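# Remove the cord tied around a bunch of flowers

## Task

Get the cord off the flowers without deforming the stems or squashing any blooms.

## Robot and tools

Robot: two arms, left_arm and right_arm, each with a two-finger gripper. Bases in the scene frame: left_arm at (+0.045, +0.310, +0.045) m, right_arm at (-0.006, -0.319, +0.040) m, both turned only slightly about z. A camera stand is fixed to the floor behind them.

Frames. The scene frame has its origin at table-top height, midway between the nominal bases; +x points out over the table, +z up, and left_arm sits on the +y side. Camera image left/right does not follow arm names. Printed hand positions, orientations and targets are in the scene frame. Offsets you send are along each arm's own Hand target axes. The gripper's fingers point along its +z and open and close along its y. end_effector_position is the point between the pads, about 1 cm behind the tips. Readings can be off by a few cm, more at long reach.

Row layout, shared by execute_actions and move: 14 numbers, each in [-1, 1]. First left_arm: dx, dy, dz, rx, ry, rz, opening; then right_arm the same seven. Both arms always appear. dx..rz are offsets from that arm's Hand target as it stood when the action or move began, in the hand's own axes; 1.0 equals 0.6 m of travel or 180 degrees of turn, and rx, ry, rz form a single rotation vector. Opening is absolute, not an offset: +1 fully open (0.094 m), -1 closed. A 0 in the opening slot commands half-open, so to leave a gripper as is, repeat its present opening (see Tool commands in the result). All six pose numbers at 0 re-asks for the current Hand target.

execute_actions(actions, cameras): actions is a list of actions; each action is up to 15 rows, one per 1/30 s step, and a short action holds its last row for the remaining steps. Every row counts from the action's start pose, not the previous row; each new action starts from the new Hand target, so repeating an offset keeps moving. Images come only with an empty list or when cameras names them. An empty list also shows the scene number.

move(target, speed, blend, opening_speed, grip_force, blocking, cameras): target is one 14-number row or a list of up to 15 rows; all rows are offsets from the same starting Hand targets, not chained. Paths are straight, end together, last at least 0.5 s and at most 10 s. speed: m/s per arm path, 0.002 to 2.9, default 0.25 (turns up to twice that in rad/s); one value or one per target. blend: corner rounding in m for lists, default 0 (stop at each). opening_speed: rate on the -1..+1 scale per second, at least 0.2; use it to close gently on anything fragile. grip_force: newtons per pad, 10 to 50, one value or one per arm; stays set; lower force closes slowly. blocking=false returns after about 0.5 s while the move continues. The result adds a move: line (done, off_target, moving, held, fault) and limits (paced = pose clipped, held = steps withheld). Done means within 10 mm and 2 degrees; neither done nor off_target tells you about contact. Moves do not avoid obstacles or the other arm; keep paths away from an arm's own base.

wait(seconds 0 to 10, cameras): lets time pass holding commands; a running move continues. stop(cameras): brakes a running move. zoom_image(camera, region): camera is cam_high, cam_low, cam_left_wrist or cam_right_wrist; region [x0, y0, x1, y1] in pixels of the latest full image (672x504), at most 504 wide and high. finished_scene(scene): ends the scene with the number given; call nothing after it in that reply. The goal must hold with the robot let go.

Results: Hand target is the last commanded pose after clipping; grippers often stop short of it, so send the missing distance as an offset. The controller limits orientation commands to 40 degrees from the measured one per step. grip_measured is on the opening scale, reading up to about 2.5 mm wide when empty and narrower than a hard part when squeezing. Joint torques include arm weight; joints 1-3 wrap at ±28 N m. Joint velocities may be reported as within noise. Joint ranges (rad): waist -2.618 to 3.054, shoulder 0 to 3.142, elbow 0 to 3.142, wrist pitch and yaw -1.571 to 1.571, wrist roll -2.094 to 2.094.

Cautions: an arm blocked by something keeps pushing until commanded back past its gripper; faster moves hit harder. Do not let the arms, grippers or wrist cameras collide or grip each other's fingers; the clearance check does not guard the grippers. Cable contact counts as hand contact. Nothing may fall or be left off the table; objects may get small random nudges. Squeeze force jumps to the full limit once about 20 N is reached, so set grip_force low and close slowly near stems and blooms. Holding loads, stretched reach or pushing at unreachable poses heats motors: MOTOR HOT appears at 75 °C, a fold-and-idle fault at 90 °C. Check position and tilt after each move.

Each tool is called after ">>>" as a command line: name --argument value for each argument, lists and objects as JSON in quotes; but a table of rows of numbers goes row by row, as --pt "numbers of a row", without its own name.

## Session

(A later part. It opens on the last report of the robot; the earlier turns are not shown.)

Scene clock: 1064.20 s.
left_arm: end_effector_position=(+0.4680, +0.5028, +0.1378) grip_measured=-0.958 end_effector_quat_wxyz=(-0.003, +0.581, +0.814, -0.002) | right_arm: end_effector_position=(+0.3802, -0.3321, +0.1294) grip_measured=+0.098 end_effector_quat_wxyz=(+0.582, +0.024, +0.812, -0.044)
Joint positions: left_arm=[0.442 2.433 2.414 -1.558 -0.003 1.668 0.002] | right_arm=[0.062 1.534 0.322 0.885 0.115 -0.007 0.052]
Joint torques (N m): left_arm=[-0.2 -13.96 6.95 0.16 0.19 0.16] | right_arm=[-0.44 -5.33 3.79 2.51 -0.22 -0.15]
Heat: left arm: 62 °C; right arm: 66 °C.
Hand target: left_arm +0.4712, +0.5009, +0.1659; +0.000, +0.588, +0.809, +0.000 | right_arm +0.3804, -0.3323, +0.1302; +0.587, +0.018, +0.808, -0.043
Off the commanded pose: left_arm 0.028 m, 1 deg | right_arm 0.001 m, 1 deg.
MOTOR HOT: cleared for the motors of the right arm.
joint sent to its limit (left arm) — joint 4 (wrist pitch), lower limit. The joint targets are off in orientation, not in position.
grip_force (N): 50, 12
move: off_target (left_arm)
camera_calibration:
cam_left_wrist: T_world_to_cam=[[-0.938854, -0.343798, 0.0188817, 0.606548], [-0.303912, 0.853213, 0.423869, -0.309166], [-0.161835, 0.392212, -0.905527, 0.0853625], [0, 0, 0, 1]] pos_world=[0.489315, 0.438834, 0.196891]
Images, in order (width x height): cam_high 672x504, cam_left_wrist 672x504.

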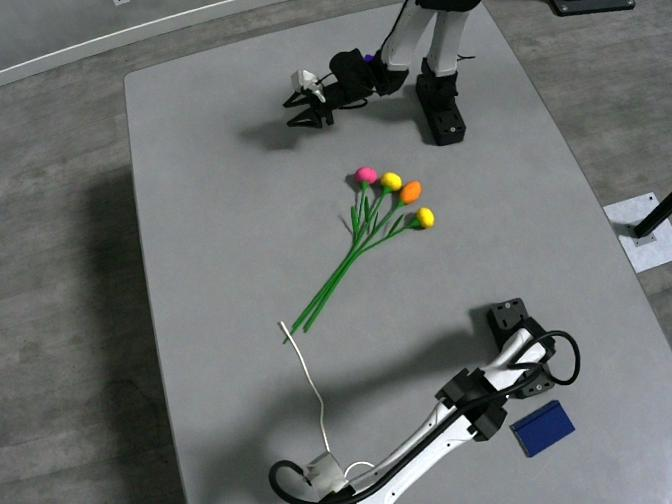

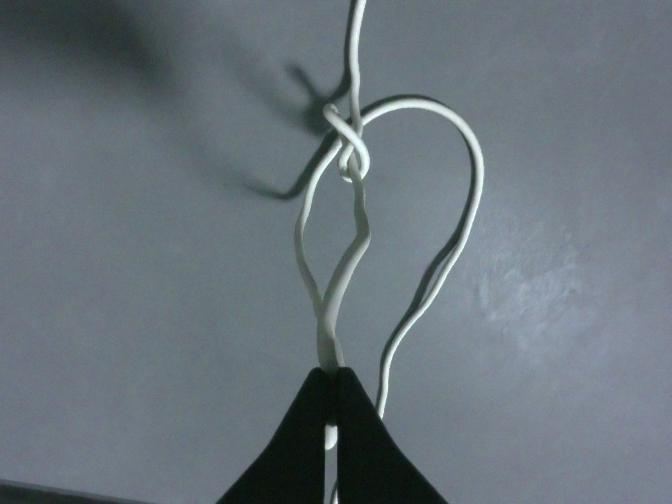

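>>> move --pt "0.105 0 0 0 0 0 -1 0 0 0 0 0 0 0.1" --pt "0.105 0 0.2433 0 0 0 -1 0 0 0 0 0 0 0.1" --pt "0.105 0 0.2433 0 0 0 -0.4 0 0 0 0 0 0 0.1" --pt "0.105 0 0.05 0 0 0 -0.4 0 0 0 0 0 0 0.1" --speed '[0.15,0.1,0.1,0.15]' --cameras '["cam_high","cam_left_wrist"]'

Scene clock: 1088.83 s.
left_arm: end_effector_position=(+0.4486, +0.5627, +0.1292) grip_measured=-0.402 end_effector_quat_wxyz=(+0.000, +0.581, +0.814, +0.003) | right_arm: end_effector_position=(+0.3802, -0.3321, +0.1294) grip_measured=+0.098 end_effector_quat_wxyz=(+0.582, +0.024, +0.812, -0.044)
Joint positions: left_arm=[0.574 2.488 2.48 -1.558 -0.003 1.8 0.028] | right_arm=[0.062 1.534 0.322 0.885 0.115 -0.007 0.052]
Joint torques (N m): left_arm=[-0.39 -10.61 7.21 0.15 0.2 0.21] | right_arm=[-0.42 -5.38 3.78 2.51 -0.22 -0.14]
Heat: left arm: 69 °C; right arm: 60 °C.
Hand target: left_arm +0.4517, +0.5610, +0.1360; +0.000, +0.588, +0.809, +0.000 | right_arm +0.3804, -0.3323, +0.1302; +0.587, +0.018, +0.808, -0.043
Off the commanded pose: left_arm 0.008 m, 1 deg | right_arm 0.001 m, 1 deg.
joint sent to its limit (left arm) — joint 4 (wrist pitch), lower limit. The joint targets still meet the commanded pose.
grip_force (N): 50, 12
move: done
camera_calibration:
cam_left_wrist: T_world_to_cam=[[-0.939115, -0.343512, 0.00790834, 0.610396], [-0.307753, 0.851146, 0.425252, -0.359785], [-0.15281, 0.396927, -0.90504, 0.0442101], [0, 0, 0, 1]] pos_world=[0.469263, 0.498359, 0.188184]
Images, in order (width x height): cam_high 672x504, cam_left_wrist 672x504.

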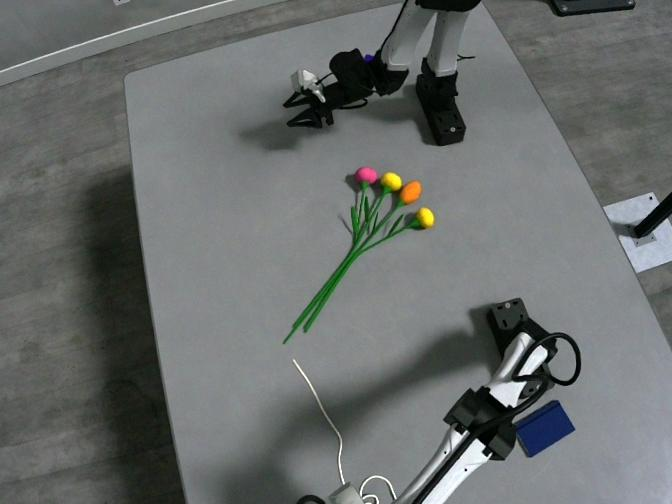

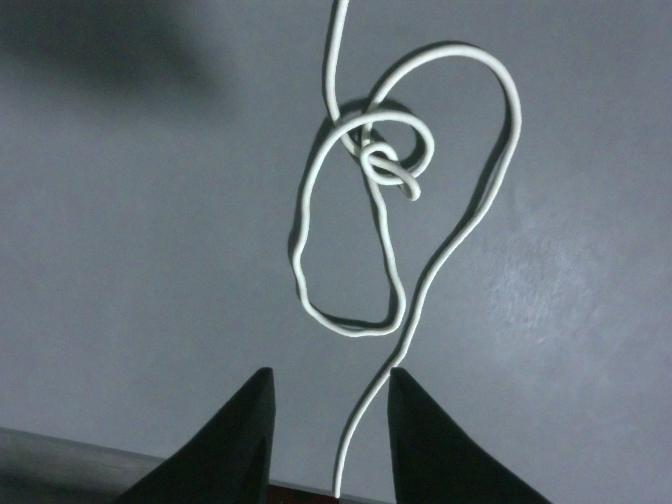

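>>> move --target '[-0.352,-0.153,-0.0163,-0.313,-0.3077,-0.3921,0.0,0,0,0,0,0,0,0.1]' --speed 0.25 --cameras '["cam_high"]'

>>> wait --seconds 10 --cameras '[]'

>>> wait --seconds 10 --cameras '[]'

>>> wait --seconds 10 --cameras '[]'

Scene clock: 1109.57 s.
left_arm: end_effector_position=(+0.4292, +0.3299, +0.1431) grip_measured=-0.002 end_effector_quat_wxyz=(+0.579, -0.067, +0.807, +0.093) | right_arm: end_effector_position=(+0.3802, -0.3321, +0.1294) grip_measured=+0.098 end_effector_quat_wxyz=(+0.582, +0.024, +0.812, -0.044)
Joint positions: left_arm=[-0.071 1.501 0.341 0.827 -0.312 -0.029 0.047] | right_arm=[0.062 1.534 0.322 0.886 0.115 -0.007 0.052]
Joint torques (N m): left_arm=[-0.46 -2.82 4.75 2.08 -0.17 -0.02] | right_arm=[-0.42 -5.35 3.77 2.52 -0.2 -0.14]
Heat: left arm: 66 °C; right arm: 58 °C.
Hand target: left_arm +0.4297, +0.3316, +0.1457; +0.587, -0.076, +0.800, +0.098 | right_arm +0.3804, -0.3323, +0.1303; +0.587, +0.018, +0.808, -0.043
Off the commanded pose: left_arm 0.003 m, 2 deg | right_arm 0.001 m, 1 deg.
grip_force (N): 50, 12
move: done
Images, in order (width x height): cam_high 672x504.

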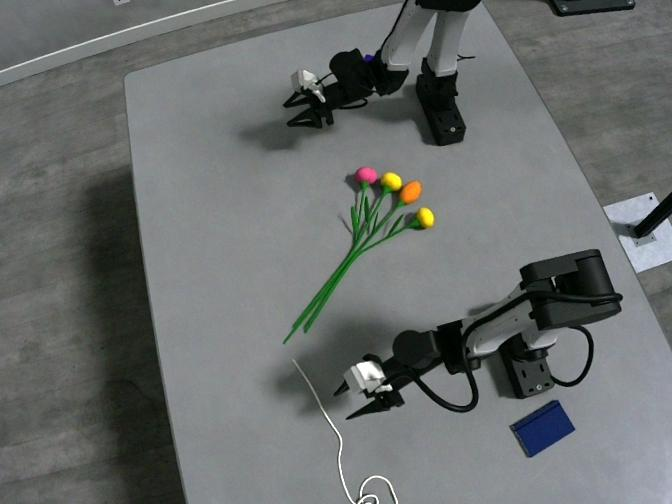

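Scene clock: 1119.57 s.
left_arm: end_effector_position=(+0.4293, +0.3300, +0.1433) grip_measured=-0.002 end_effector_quat_wxyz=(+0.580, -0.067, +0.807, +0.093) | right_arm: end_effector_position=(+0.3802, -0.3321, +0.1294) grip_measured=+0.098 end_effector_quat_wxyz=(+0.582, +0.024, +0.812, -0.044)
Joint positions: left_arm=[-0.071 1.501 0.341 0.828 -0.312 -0.029 0.047] | right_arm=[0.062 1.534 0.322 0.886 0.115 -0.007 0.052]
Joint torques (N m): left_arm=[-0.49 -2.81 4.74 2.09 -0.2 0.01] | right_arm=[-0.47 -5.34 3.77 2.52 -0.22 -0.14]
Heat: left arm: 62 °C; right arm: 57 °C.
Hand target: left_arm +0.4297, +0.3317, +0.1458; +0.587, -0.076, +0.800, +0.098 | right_arm +0.3804, -0.3323, +0.1303; +0.587, +0.018, +0.808, -0.043
Tool commands: left_gripper/opening=+0.0 right_gripper/opening=+0.1
Off the commanded pose: left_arm 0.003 m, 2 deg | right_arm 0.001 m, 1 deg.
grip_force (N): 50, 12
wait: 10.00 s; at rest by 0.17 s
No camera images: "cameras" was empty.

Scene clock: 1129.57 s.
left_arm: end_effector_position=(+0.4293, +0.3300, +0.1433) grip_measured=-0.002 end_effector_quat_wxyz=(+0.580, -0.067, +0.807, +0.093) | right_arm: end_effector_position=(+0.3802, -0.3321, +0.1294) grip_measured=+0.098 end_effector_quat_wxyz=(+0.582, +0.024, +0.812, -0.044)
Joint positions: left_arm=[-0.071 1.501 0.341 0.828 -0.312 -0.029 0.047] | right_arm=[0.062 1.534 0.322 0.886 0.115 -0.007 0.052]
Joint torques (N m): left_arm=[-0.44 -2.85 4.71 2.1 -0.18 0.01] | right_arm=[-0.36 -5.34 3.74 2.5 -0.2 -0.14]
Heat: left arm: 59 °C; right arm: 56 °C.
Hand target: left_arm +0.4297, +0.3317, +0.1458; +0.587, -0.076, +0.800, +0.098 | right_arm +0.3804, -0.3323, +0.1302; +0.587, +0.018, +0.808, -0.043
Tool commands: left_gripper/opening=+0.0 right_gripper/opening=+0.1
Off the commanded pose: left_arm 0.003 m, 2 deg | right_arm 0.001 m, 1 deg.
grip_force (N): 50, 12
wait: 10.00 s; at rest by 0.17 s
No camera images: "cameras" was empty.

Scene clock: 1139.57 s.
left_arm: end_effector_position=(+0.4293, +0.3300, +0.1433) grip_measured=-0.002 end_effector_quat_wxyz=(+0.580, -0.067, +0.807, +0.093) | right_arm: end_effector_position=(+0.3802, -0.3321, +0.1294) grip_measured=+0.098 end_effector_quat_wxyz=(+0.582, +0.024, +0.812, -0.044)
Joint positions: left_arm=[-0.071 1.501 0.341 0.828 -0.312 -0.029 0.047] | right_arm=[0.062 1.534 0.322 0.886 0.115 -0.007 0.052]
Joint torques (N m): left_arm=[-0.49 -2.81 4.78 2.09 -0.2 0.01] | right_arm=[-0.42 -5.34 3.77 2.52 -0.22 -0.15]
Heat: left arm: 56 °C; right arm: 56 °C.
Hand target: left_arm +0.4297, +0.3317, +0.1457; +0.587, -0.076, +0.800, +0.098 | right_arm +0.3804, -0.3323, +0.1302; +0.587, +0.018, +0.808, -0.043
Tool commands: left_gripper/opening=+0.0 right_gripper/opening=+0.1
Off the commanded pose: left_arm 0.003 m, 2 deg | right_arm 0.001 m, 1 deg.
grip_force (N): 50, 12
wait: 10.00 s; at rest by 0.17 s
No camera images: "cameras" was empty.

>>> finished_scene --scene 1

The scene is finished: the task was done.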